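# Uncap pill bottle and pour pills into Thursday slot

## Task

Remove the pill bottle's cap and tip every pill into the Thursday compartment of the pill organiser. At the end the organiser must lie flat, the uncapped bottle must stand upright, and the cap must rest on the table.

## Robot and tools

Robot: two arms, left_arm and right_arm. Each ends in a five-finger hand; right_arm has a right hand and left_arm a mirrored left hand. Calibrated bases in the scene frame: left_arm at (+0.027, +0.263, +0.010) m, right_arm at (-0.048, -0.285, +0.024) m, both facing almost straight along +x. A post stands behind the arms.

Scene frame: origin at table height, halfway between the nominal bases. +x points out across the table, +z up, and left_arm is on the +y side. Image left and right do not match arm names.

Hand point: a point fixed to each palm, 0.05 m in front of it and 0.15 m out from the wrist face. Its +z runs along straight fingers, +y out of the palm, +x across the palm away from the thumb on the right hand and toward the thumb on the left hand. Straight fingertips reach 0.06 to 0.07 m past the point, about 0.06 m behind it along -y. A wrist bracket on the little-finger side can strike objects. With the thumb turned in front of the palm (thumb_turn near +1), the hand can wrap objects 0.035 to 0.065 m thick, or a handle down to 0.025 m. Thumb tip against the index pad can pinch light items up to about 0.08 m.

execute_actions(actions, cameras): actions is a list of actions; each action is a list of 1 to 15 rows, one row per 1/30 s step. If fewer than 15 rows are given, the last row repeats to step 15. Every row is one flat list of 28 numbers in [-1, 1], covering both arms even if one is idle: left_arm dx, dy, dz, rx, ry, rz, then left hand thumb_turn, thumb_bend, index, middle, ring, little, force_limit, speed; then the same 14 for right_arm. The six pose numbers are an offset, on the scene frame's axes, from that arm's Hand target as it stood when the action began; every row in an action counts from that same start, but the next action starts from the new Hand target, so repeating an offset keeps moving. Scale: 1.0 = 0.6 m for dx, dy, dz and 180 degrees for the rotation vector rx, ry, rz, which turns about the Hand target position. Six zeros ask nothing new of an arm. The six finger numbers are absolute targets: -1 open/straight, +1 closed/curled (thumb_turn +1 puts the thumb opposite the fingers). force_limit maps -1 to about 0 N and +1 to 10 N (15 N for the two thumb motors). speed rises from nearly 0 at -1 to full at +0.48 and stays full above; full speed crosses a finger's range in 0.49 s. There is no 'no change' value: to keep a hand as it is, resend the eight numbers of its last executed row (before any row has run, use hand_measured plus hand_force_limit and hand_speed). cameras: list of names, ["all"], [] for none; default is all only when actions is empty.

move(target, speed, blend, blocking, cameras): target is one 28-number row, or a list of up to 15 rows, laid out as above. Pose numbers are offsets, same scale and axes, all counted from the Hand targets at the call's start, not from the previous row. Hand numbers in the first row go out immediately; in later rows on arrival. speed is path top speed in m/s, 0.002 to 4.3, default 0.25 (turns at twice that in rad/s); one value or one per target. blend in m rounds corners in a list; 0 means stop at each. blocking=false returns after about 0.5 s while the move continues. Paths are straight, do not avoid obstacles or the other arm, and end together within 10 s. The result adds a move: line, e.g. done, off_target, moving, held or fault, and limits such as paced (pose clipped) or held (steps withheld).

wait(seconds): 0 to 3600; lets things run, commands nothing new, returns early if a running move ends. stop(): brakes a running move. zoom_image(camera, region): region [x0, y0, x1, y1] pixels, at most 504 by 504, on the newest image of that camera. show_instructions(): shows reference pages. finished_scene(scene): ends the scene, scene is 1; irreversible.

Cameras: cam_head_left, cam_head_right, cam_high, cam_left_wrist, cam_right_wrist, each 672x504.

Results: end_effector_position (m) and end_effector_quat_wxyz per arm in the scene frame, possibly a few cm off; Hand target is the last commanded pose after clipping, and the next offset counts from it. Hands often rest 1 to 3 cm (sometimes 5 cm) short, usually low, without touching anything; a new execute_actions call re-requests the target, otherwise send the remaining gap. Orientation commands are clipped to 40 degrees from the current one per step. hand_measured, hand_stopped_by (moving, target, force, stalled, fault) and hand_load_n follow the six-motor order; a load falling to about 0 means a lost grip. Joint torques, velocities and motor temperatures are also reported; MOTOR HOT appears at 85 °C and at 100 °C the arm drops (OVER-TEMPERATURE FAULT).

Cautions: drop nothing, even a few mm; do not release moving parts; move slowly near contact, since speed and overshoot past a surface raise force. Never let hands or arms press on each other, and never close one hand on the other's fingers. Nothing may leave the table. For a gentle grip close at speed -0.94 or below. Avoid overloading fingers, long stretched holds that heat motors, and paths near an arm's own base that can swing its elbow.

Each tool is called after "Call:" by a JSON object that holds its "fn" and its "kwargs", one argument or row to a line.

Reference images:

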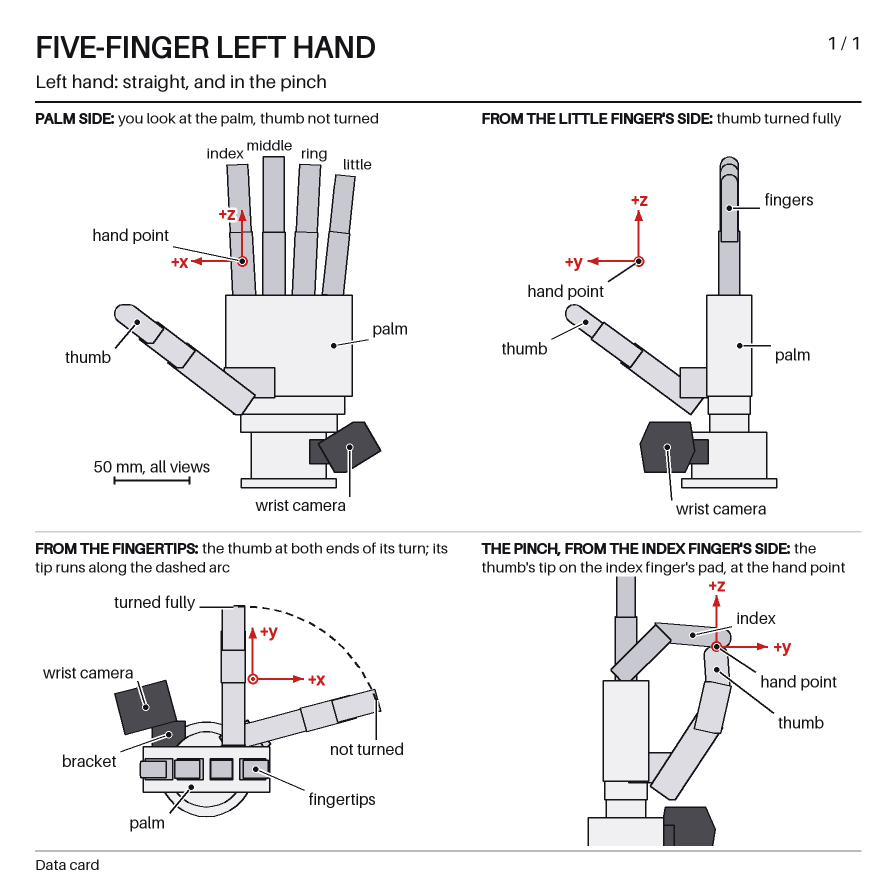

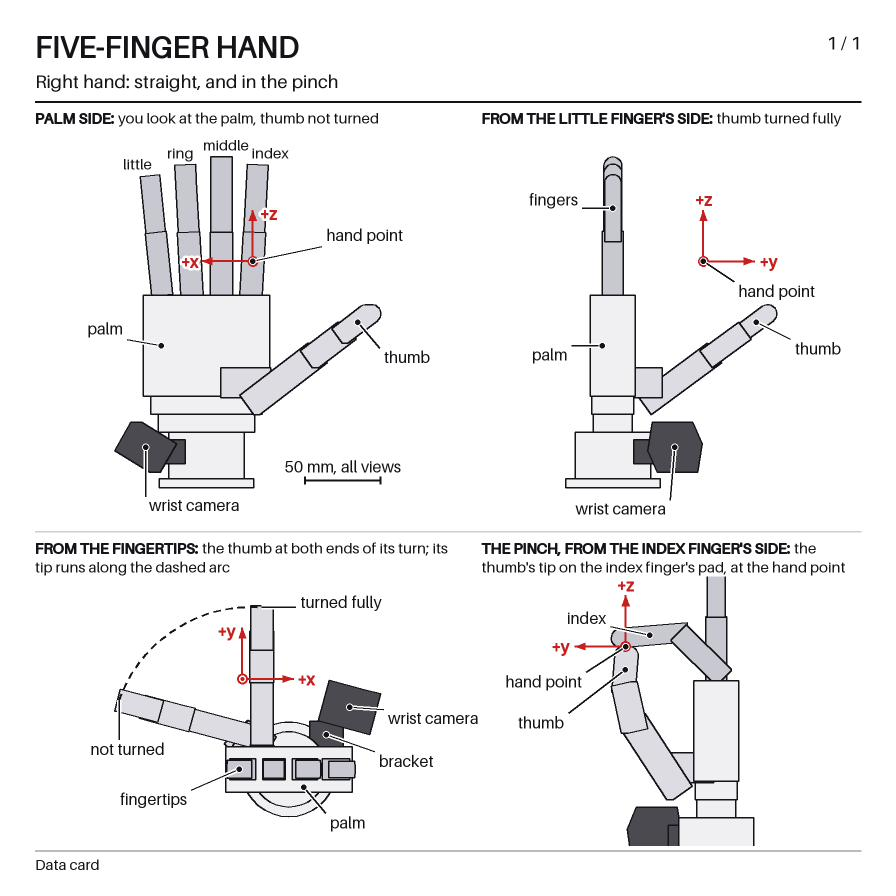

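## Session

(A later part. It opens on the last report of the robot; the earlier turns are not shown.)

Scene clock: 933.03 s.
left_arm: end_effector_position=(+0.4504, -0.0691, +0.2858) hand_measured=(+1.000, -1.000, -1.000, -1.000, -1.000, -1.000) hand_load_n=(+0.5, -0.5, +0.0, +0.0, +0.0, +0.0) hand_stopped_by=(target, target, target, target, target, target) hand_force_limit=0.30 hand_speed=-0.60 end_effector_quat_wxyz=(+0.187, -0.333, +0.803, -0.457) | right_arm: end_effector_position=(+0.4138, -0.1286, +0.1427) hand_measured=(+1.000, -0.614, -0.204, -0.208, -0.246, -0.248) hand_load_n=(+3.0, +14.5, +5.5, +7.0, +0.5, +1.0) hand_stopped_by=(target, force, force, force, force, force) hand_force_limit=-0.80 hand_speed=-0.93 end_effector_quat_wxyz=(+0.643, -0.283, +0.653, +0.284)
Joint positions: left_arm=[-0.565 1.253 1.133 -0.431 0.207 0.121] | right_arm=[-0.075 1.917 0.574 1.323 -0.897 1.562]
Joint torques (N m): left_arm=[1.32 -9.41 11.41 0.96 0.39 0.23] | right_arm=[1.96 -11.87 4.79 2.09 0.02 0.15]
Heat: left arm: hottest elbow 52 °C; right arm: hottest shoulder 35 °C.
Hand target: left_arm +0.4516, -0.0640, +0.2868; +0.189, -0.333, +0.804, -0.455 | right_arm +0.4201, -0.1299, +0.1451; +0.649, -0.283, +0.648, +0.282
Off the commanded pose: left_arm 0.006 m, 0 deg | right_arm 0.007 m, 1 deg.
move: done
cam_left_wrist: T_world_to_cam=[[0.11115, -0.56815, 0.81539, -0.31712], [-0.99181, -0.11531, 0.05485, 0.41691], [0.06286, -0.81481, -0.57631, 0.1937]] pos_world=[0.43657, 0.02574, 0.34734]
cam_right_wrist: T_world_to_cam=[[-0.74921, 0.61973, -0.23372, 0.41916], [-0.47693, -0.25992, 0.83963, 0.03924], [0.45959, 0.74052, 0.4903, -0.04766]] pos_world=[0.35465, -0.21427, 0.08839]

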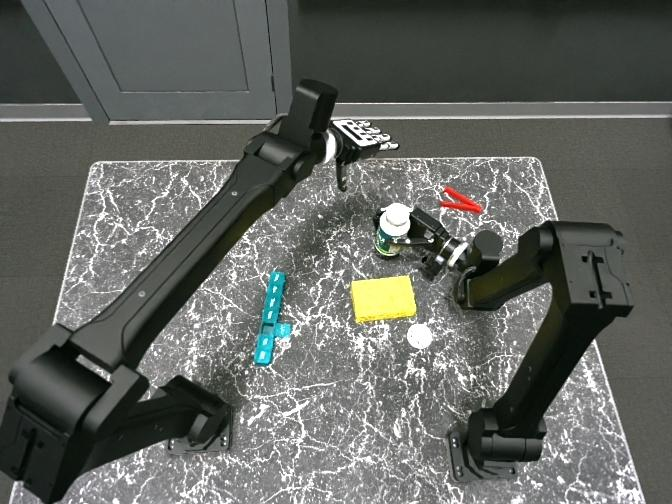

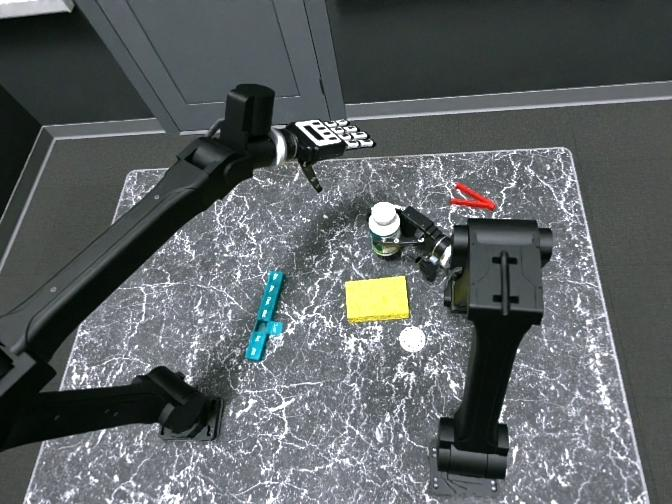

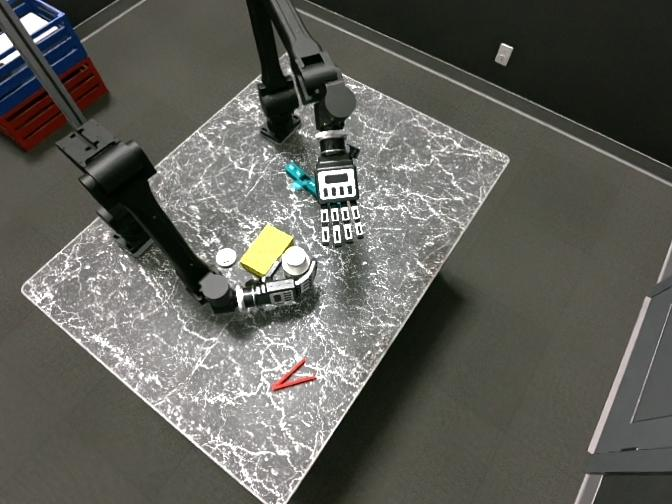

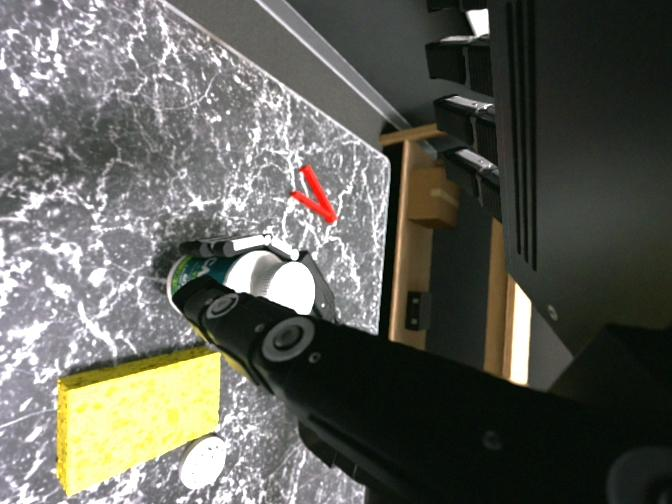

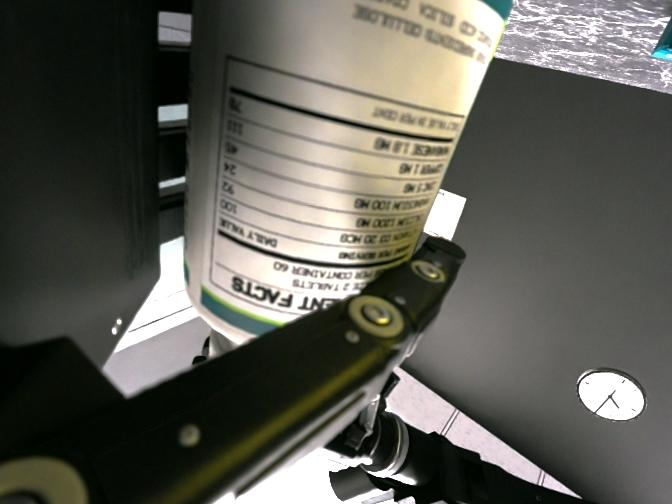

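Call:
{"fn": "move", "kwargs": {
  "target": [
    [0.014,0.14,-0.028,0,0,0,0.77,-1,-1,-1,-1,-1,0.3,-0.6, 0,0,0,0,0,0,1,0.8,0.8,0.8,0.3,0.35,-0.8,-0.93],
    [0.014,0.14,-0.028,0.0191,-0.5398,-0.3687,0.77,-1,-1,-1,-1,-1,0.3,-0.6, 0,0,0,0,0,0,1,0.8,0.8,0.8,0.3,0.35,-0.8,-0.93]
  ],
  "speed": 0.3,
  "cameras": ["all"]
}}

Scene clock: 947.63 s.
left_arm: end_effector_position=(+0.4510, +0.0143, +0.2638) hand_measured=(+0.770, -1.000, -1.000, -1.000, -1.000, -1.000) hand_load_n=(+0.0, +0.0, +0.0, +0.0, +0.0, +0.0) hand_stopped_by=(target, target, target, target, target, target) hand_force_limit=0.30 hand_speed=-0.60 end_effector_quat_wxyz=(+0.467, +0.515, +0.482, -0.533) | right_arm: end_effector_position=(+0.4138, -0.1286, +0.1427) hand_measured=(+1.000, -0.614, -0.204, -0.208, -0.246, -0.248) hand_load_n=(+3.0, +15.0, +5.5, +6.5, +0.5, +1.0) hand_stopped_by=(target, force, force, force, force, force) hand_force_limit=-0.80 hand_speed=-0.93 end_effector_quat_wxyz=(+0.643, -0.283, +0.653, +0.284)
Joint positions: left_arm=[-0.144 1.392 0.699 0.888 1.543 1.344] | right_arm=[-0.075 1.917 0.574 1.323 -0.897 1.562]
Joint torques (N m): left_arm=[1.73 -7.88 10.11 1.2 0.14 0.23] | right_arm=[1.96 -11.93 4.81 2.09 0.02 0.15]
Heat: left arm: hottest elbow 50 °C; right arm: hottest shoulder 35 °C.
Hand target: left_arm +0.4601, +0.0199, +0.2703; +0.455, +0.542, +0.455, -0.541 | right_arm +0.4201, -0.1299, +0.1451; +0.649, -0.283, +0.648, +0.282
Off the commanded pose: left_arm 0.012 m, 5 deg | right_arm 0.007 m, 1 deg.
joint sent to its limit (left arm) — joint 5 (wrist yaw), upper limit. The joint targets are off in orientation, not in position.
move: off_target (left_arm)
cam_left_wrist: T_world_to_cam=[[-0.95024, 0.09785, -0.29575, 0.5105], [0.30166, 0.52596, -0.79522, 0.05999], [0.07774, -0.84486, -0.5293, 0.23032]] pos_world=[0.4491, 0.11308, 0.3206]
cam_right_wrist: T_world_to_cam=[[-0.74921, 0.61973, -0.23372, 0.41916], [-0.47693, -0.25992, 0.83963, 0.03924], [0.45959, 0.74052, 0.4903, -0.04766]] pos_world=[0.35465, -0.21427, 0.08839]

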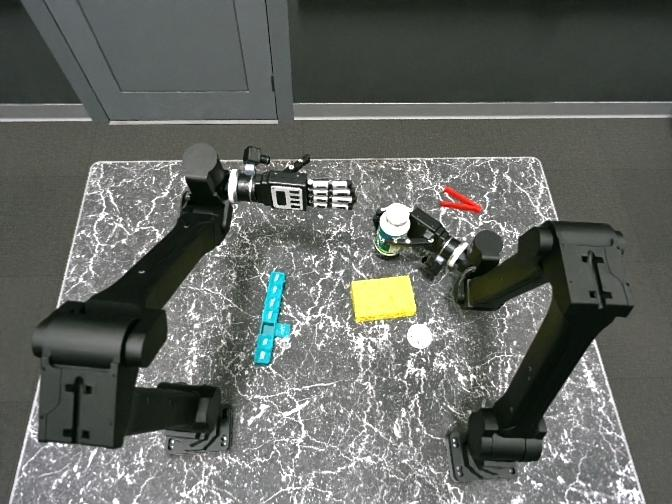

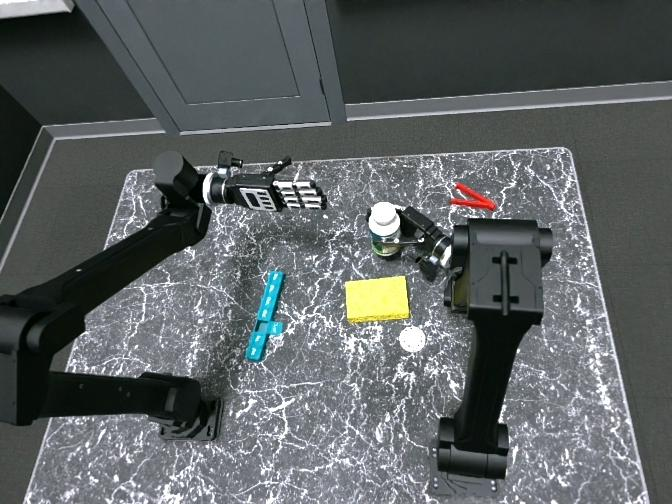

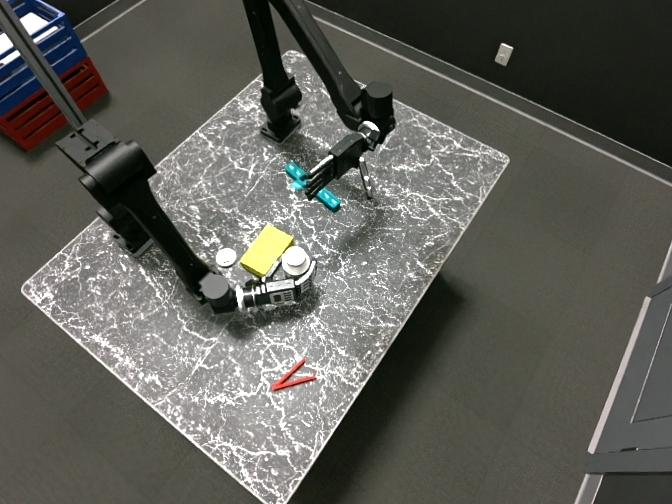

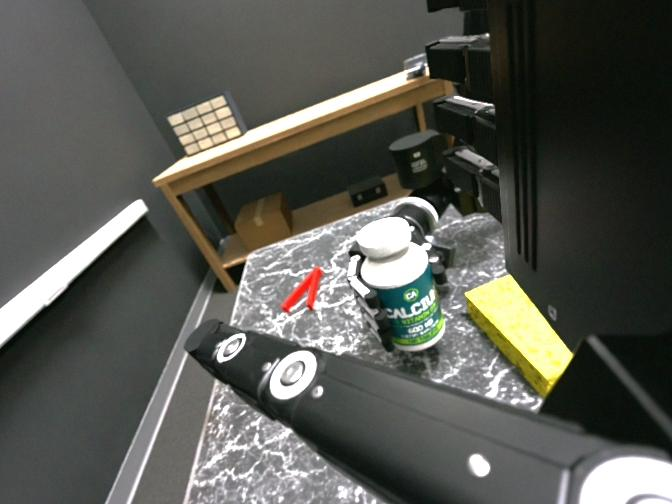

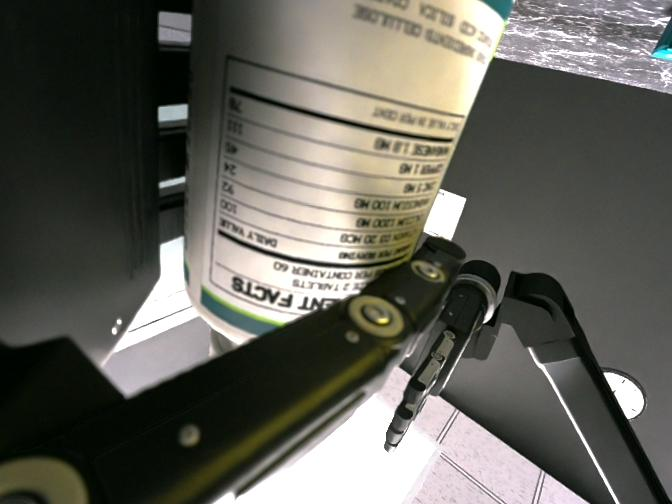

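Call:
{"fn": "move", "kwargs": {
  "target": [-0.03,-0.08,-0.122,0,0,0.0556,0.77,-1,-1,-1,-1,-1,0.3,-0.6, 0,0,0,0,0,0,1,0.8,0.8,0.8,0.3,0.35,-0.8,-0.93],
  "speed": 0.15,
  "cameras": ["all"]
}}

Call:
{"fn": "zoom_image", "kwargs": {
  "camera": "cam_left_wrist",
  "region": [280, 150, 530, 370]
}}

Scene clock: 961.93 s.
left_arm: end_effector_position=(+0.4449, -0.0219, +0.1981) hand_measured=(+0.770, -1.000, -1.000, -1.000, -1.000, -1.000) hand_load_n=(+0.0, +0.0, +0.0, +0.0, +0.0, +0.0) hand_stopped_by=(target, target, target, target, target, target) hand_force_limit=0.30 hand_speed=-0.60 end_effector_quat_wxyz=(+0.504, +0.497, +0.502, -0.498) | right_arm: end_effector_position=(+0.4138, -0.1286, +0.1427) hand_measured=(+1.000, -0.614, -0.204, -0.208, -0.246, -0.248) hand_load_n=(+3.0, +14.5, +5.5, +6.5, +0.5, +1.0) hand_stopped_by=(target, force, force, force, force, force) hand_force_limit=-0.80 hand_speed=-0.93 end_effector_quat_wxyz=(+0.643, -0.283, +0.653, +0.284)
Joint positions: left_arm=[-0.268 1.473 0.585 0.898 1.309 1.562] | right_arm=[-0.075 1.917 0.574 1.323 -0.897 1.562]
Joint torques (N m): left_arm=[-0.85 -8.53 7.64 0.59 -0.01 0.25] | right_arm=[1.96 -11.87 4.81 2.09 0.02 0.15]
Heat: left arm: hottest elbow 48 °C; right arm: hottest shoulder 35 °C.
Hand target: left_arm +0.4421, -0.0280, +0.1970; +0.500, +0.500, +0.500, -0.500 | right_arm +0.4201, -0.1299, +0.1451; +0.649, -0.283, +0.648, +0.282
Off the commanded pose: left_arm 0.007 m, 1 deg | right_arm 0.007 m, 1 deg.
move: done
cam_left_wrist: T_world_to_cam=[[-0.94526, -0.00688, -0.32626, 0.49032], [0.26697, 0.55866, -0.78526, 0.04286], [0.18767, -0.82937, -0.52624, 0.11615]] pos_world=[0.43024, 0.07577, 0.25475]
cam_right_wrist: T_world_to_cam=[[-0.74921, 0.61973, -0.23372, 0.41916], [-0.47693, -0.25992, 0.83963, 0.03924], [0.45959, 0.74052, 0.4903, -0.04766]] pos_world=[0.35465, -0.21427, 0.08839]

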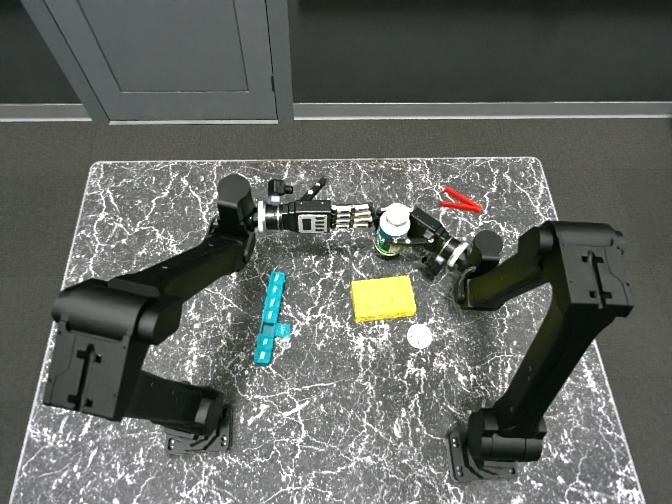

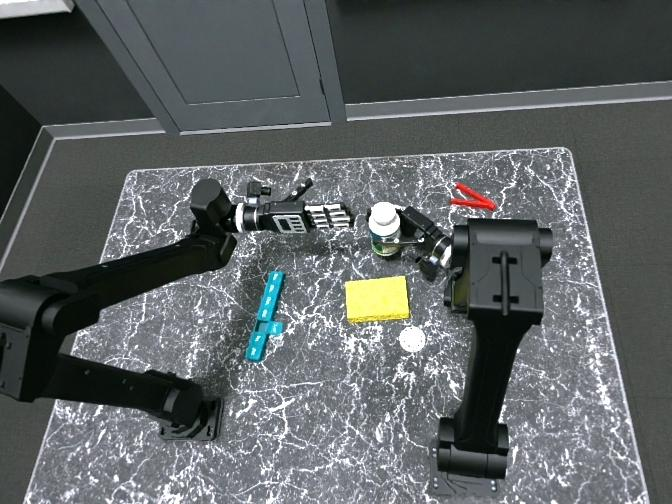

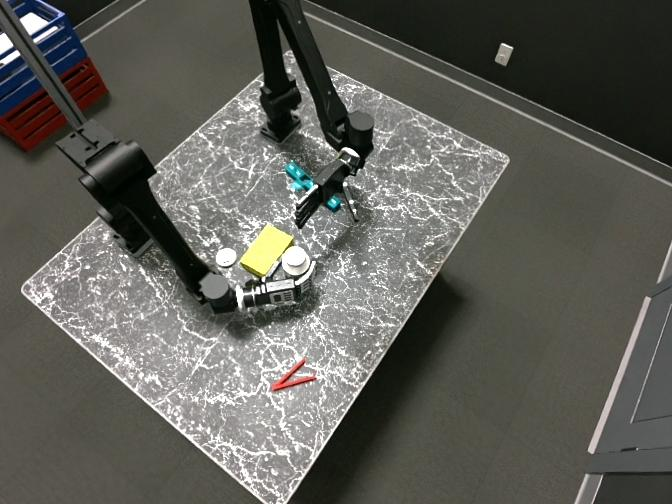

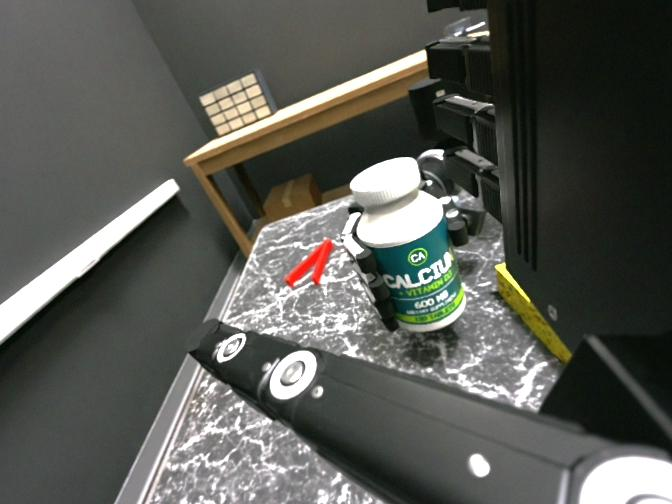

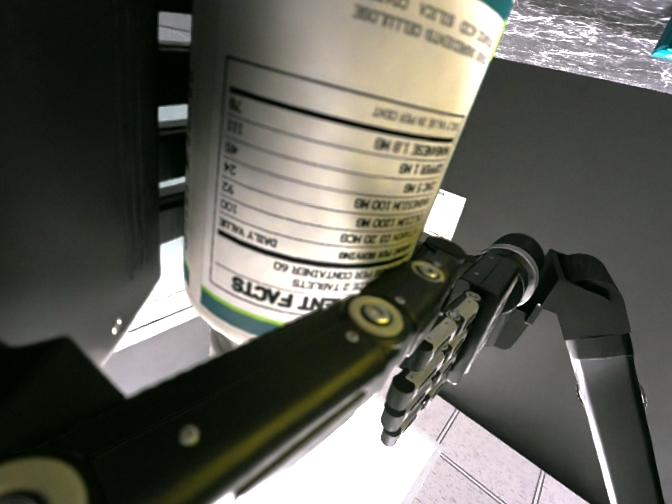

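Scaled by 2.016 from the camera's image (finer frame: 960x720).

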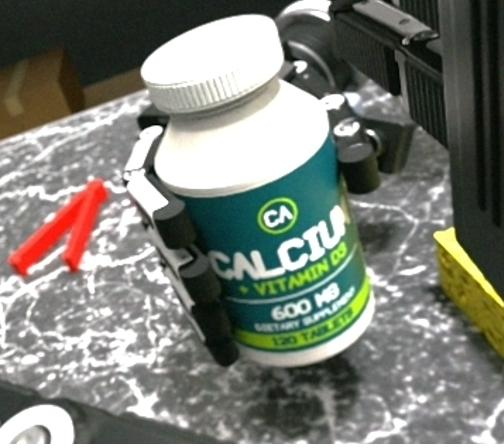

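Call:
{"fn": "zoom_image", "kwargs": {
  "camera": "cam_left_wrist",
  "region": [340, 145, 450, 255]
}}

Scaled by 4.582 from the camera's image (finer frame: 960x720).

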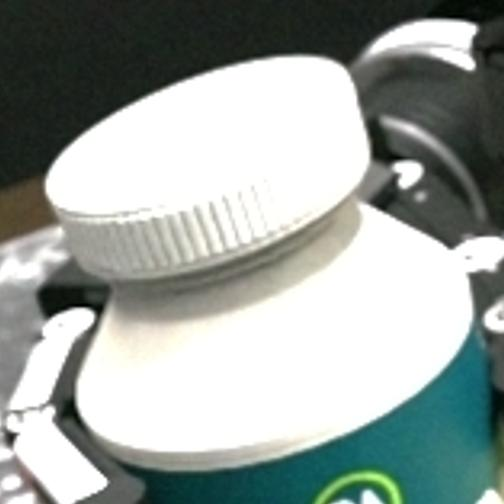

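Call:
{"fn": "move", "kwargs": {
  "target": [-0.019,-0.097,-0.013,0,0,0,0.77,-1,-1,-1,-1,-1,0.3,-0.6, 0,0,0,0,0,0,1,0.8,0.8,0.8,0.3,0.35,-0.8,-0.93],
  "speed": 0.1,
  "cameras": ["all"]
}}

Call:
{"fn": "zoom_image", "kwargs": {
  "camera": "cam_high",
  "region": [260, 200, 350, 290]
}}

Call:
{"fn": "zoom_image", "kwargs": {
  "camera": "cam_head_left",
  "region": [330, 170, 430, 270]
}}

Scene clock: 981.23 s.
left_arm: end_effector_position=(+0.4272, -0.0780, +0.1814) hand_measured=(+0.770, -1.000, -1.000, -1.000, -1.000, -1.000) hand_load_n=(+0.0, +0.0, +0.0, +0.0, +0.0, +0.0) hand_stopped_by=(target, target, target, target, target, target) hand_force_limit=0.30 hand_speed=-0.60 end_effector_quat_wxyz=(+0.492, +0.493, +0.512, -0.502) | right_arm: end_effector_position=(+0.4138, -0.1286, +0.1427) hand_measured=(+1.000, -0.614, -0.204, -0.208, -0.246, -0.248) hand_load_n=(+3.0, +15.0, +5.0, +6.5, +0.5, +1.0) hand_stopped_by=(target, force, force, force, force, force) hand_force_limit=-0.80 hand_speed=-0.93 end_effector_quat_wxyz=(+0.643, -0.283, +0.653, +0.284)
Joint positions: left_arm=[-0.427 1.508 0.585 0.898 1.151 1.564] | right_arm=[-0.075 1.917 0.574 1.323 -0.897 1.562]
Joint torques (N m): left_arm=[-0.73 -8.29 9.06 1.55 0.02 0.24] | right_arm=[1.96 -11.87 4.81 2.09 0.02 0.15]
Motor temperatures (°C): left_arm=[28 31 45 28 31 31] | right_arm=[29 35 33 32 31 28]
Heat: left arm: hottest elbow 45 °C; right arm: hottest shoulder 35 °C.
Hand target: left_arm +0.4307, -0.0862, +0.1891; +0.500, +0.500, +0.500, -0.500 | right_arm +0.4201, -0.1299, +0.1451; +0.649, -0.283, +0.648, +0.282
Off the commanded pose: left_arm 0.012 m, 2 deg | right_arm 0.007 m, 1 deg.
move: off_target (left_arm)
cam_left_wrist: T_world_to_cam=[[-0.95473, -0.0015, -0.29747, 0.46709], [0.24396, 0.56822, -0.78588, 0.07651], [0.17021, -0.82288, -0.54213, 0.07504]] pos_world=[0.41451, 0.01897, 0.23976]
cam_right_wrist: T_world_to_cam=[[-0.74921, 0.61973, -0.23372, 0.41916], [-0.47693, -0.25992, 0.83963, 0.03924], [0.45959, 0.74052, 0.4903, -0.04766]] pos_world=[0.35465, -0.21427, 0.08839]

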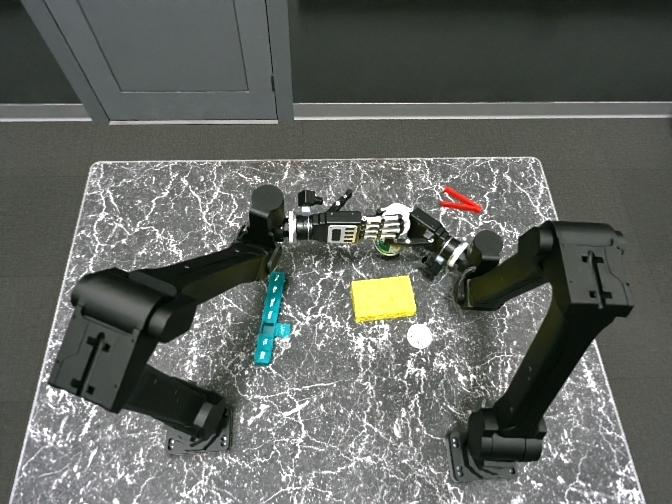

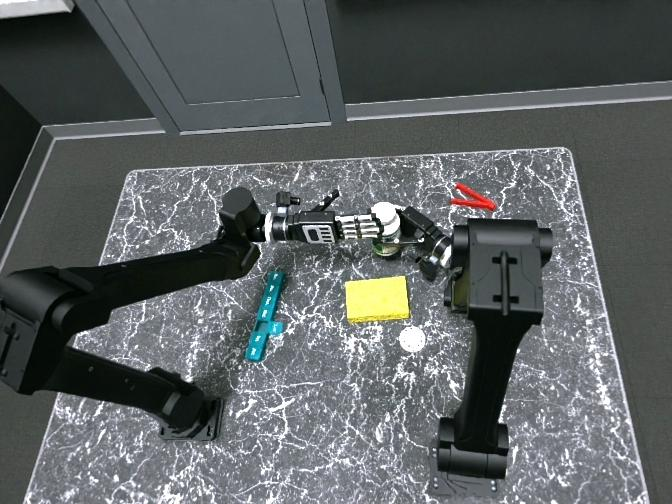

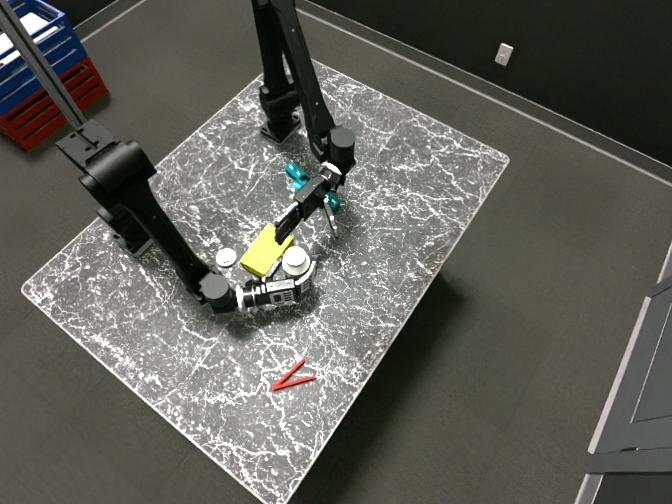

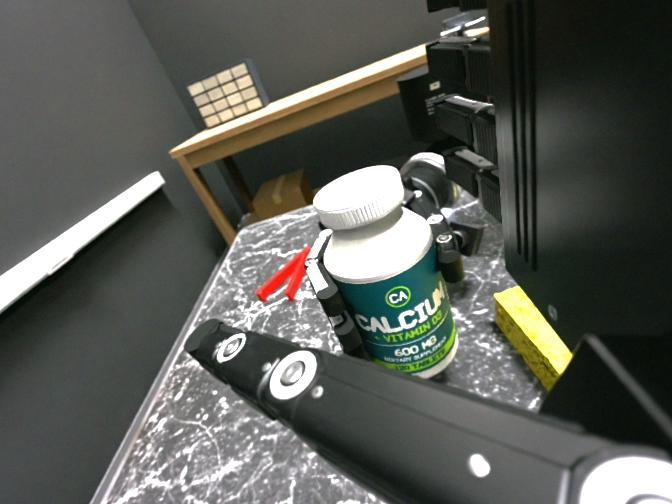

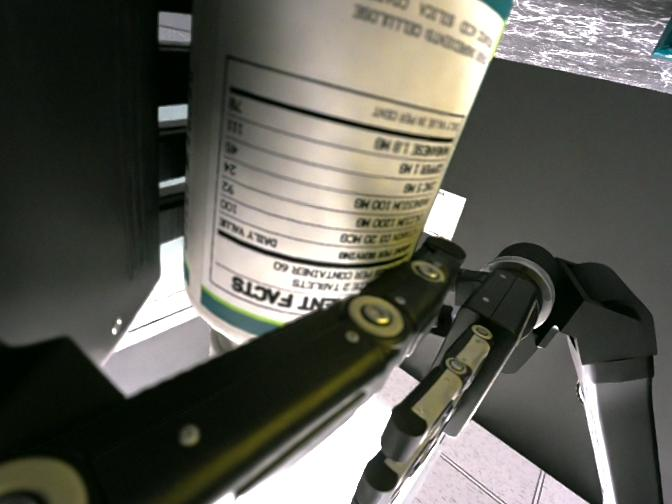

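Scaled by 5.600 from the camera's image (finer frame: 960x720).

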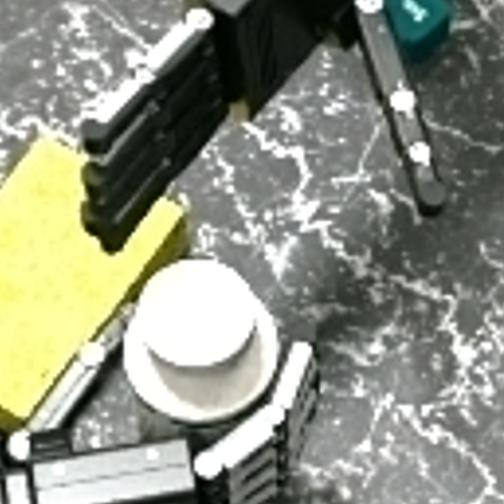

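Scaled by 5.040 from the camera's image (finer frame: 960x720).

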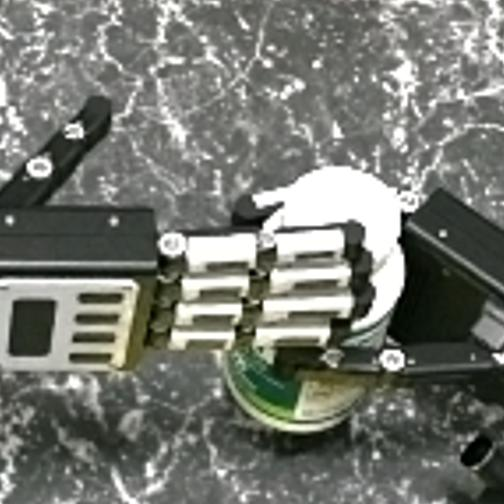

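Call:
{"fn": "move", "kwargs": {
  "target": [0.0047,-0.06,0.010,0,0,0,0.77,-1,-1,-1,-1,-1,0.3,-0.6, 0,0,0,0,0,0,1,0.8,0.8,0.8,0.3,0.35,-0.8,-0.93],
  "speed": 0.08,
  "cameras": ["all"]
}}

Call:
{"fn": "zoom_image", "kwargs": {
  "camera": "cam_head_left",
  "region": [330, 170, 430, 270]
}}

Call:
{"fn": "zoom_image", "kwargs": {
  "camera": "cam_high",
  "region": [260, 200, 350, 290]
}}

Call:
{"fn": "zoom_image", "kwargs": {
  "camera": "cam_left_wrist",
  "region": [250, 150, 550, 400]
}}

Scene clock: 1002.33 s.
left_arm: end_effector_position=(+0.4253, -0.1100, +0.1831) hand_measured=(+0.770, -1.000, -1.000, -1.000, -1.000, -1.000) hand_load_n=(+0.0, +0.0, +0.0, +0.0, +0.0, +0.0) hand_stopped_by=(target, target, target, target, target, target) hand_force_limit=0.30 hand_speed=-0.60 end_effector_quat_wxyz=(+0.493, +0.493, +0.512, -0.501) | right_arm: end_effector_position=(+0.4138, -0.1286, +0.1427) hand_measured=(+1.000, -0.614, -0.204, -0.208, -0.246, -0.248) hand_load_n=(+3.0, +15.0, +5.5, +6.5, +0.0, +1.0) hand_stopped_by=(target, force, force, force, force, force) hand_force_limit=-0.80 hand_speed=-0.93 end_effector_quat_wxyz=(+0.643, -0.283, +0.653, +0.284)
Joint positions: left_arm=[-0.506 1.531 0.618 0.891 1.071 1.564] | right_arm=[-0.075 1.917 0.574 1.323 -0.897 1.562]
Joint torques (N m): left_arm=[-0.85 -8.7 11 0.8 0.02 0.23] | right_arm=[1.9 -11.87 4.79 2.09 0.02 0.15]
Heat: left arm: hottest elbow 44 °C; right arm: hottest shoulder 35 °C.
Hand target: left_arm +0.4335, -0.1223, +0.1952; +0.500, +0.500, +0.500, -0.500 | right_arm +0.4201, -0.1299, +0.1451; +0.649, -0.283, +0.648, +0.282
Off the commanded pose: left_arm 0.019 m, 2 deg | right_arm 0.007 m, 1 deg.
move: off_target (left_arm)
cam_left_wrist: T_world_to_cam=[[-0.95355, -0.00211, -0.30121, 0.46587], [0.24664, 0.5686, -0.78477, 0.09521], [0.17292, -0.82261, -0.54167, 0.04878]] pos_world=[0.41232, -0.01302, 0.24146]
cam_right_wrist: T_world_to_cam=[[-0.74921, 0.61973, -0.23372, 0.41916], [-0.47693, -0.25992, 0.83963, 0.03924], [0.45959, 0.74052, 0.4903, -0.04766]] pos_world=[0.35465, -0.21427, 0.08839]

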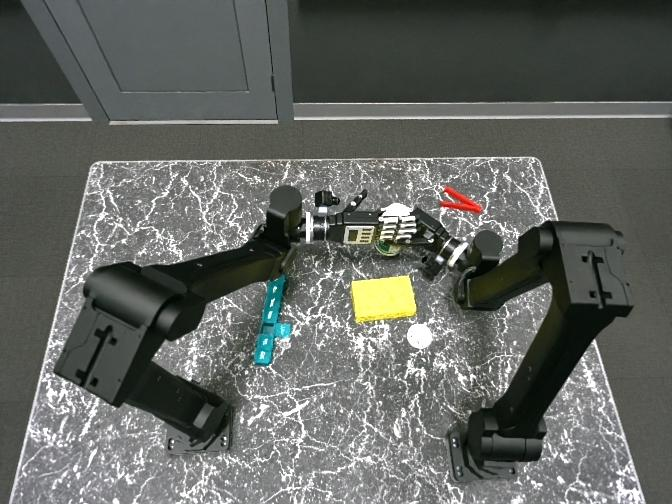

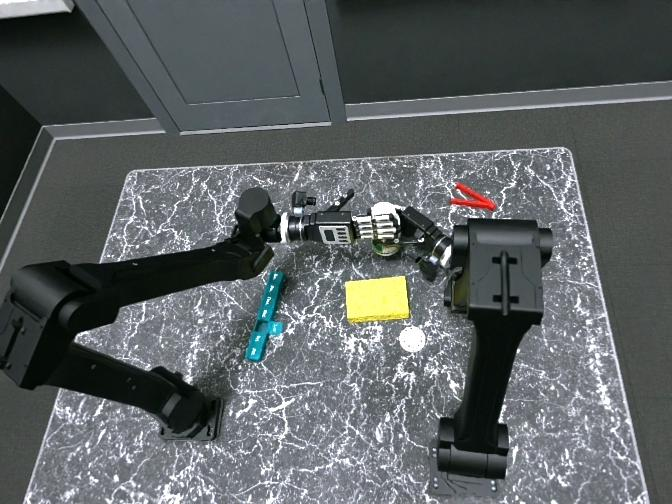

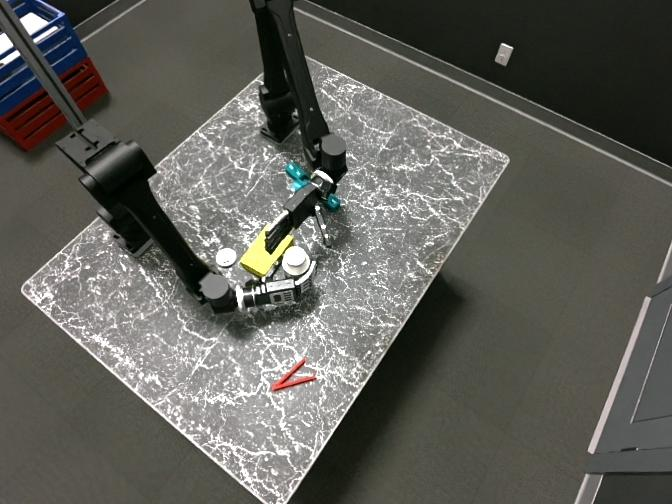

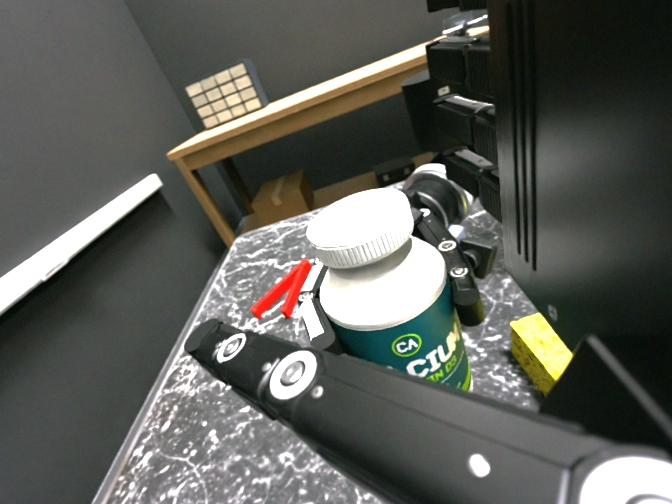

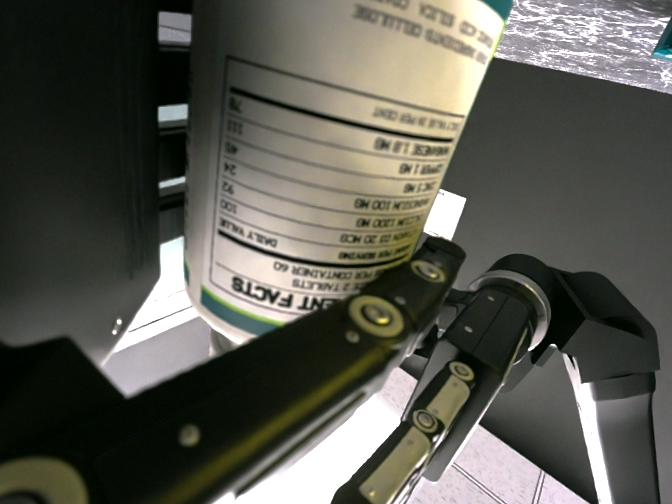

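Scaled by 5.040 from the camera's image (finer frame: 960x720).

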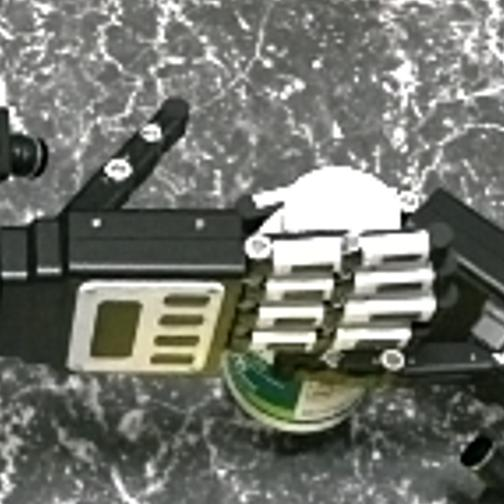

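Scaled by 5.600 from the camera's image (finer frame: 960x720).

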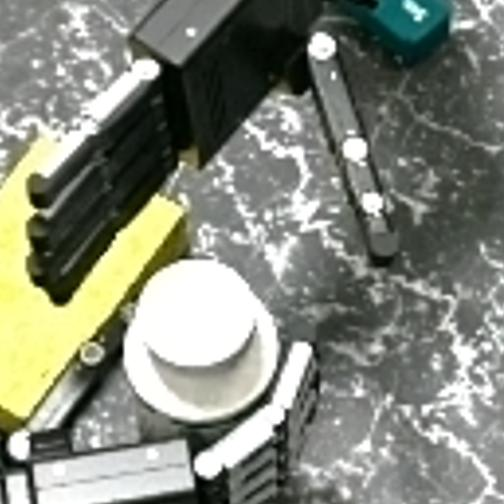

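Scaled by 1.680 from the camera's image (finer frame: 960x720).

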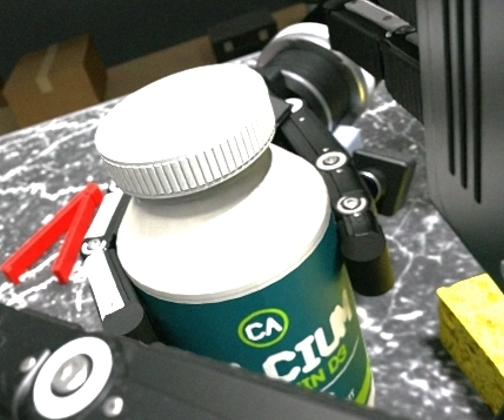

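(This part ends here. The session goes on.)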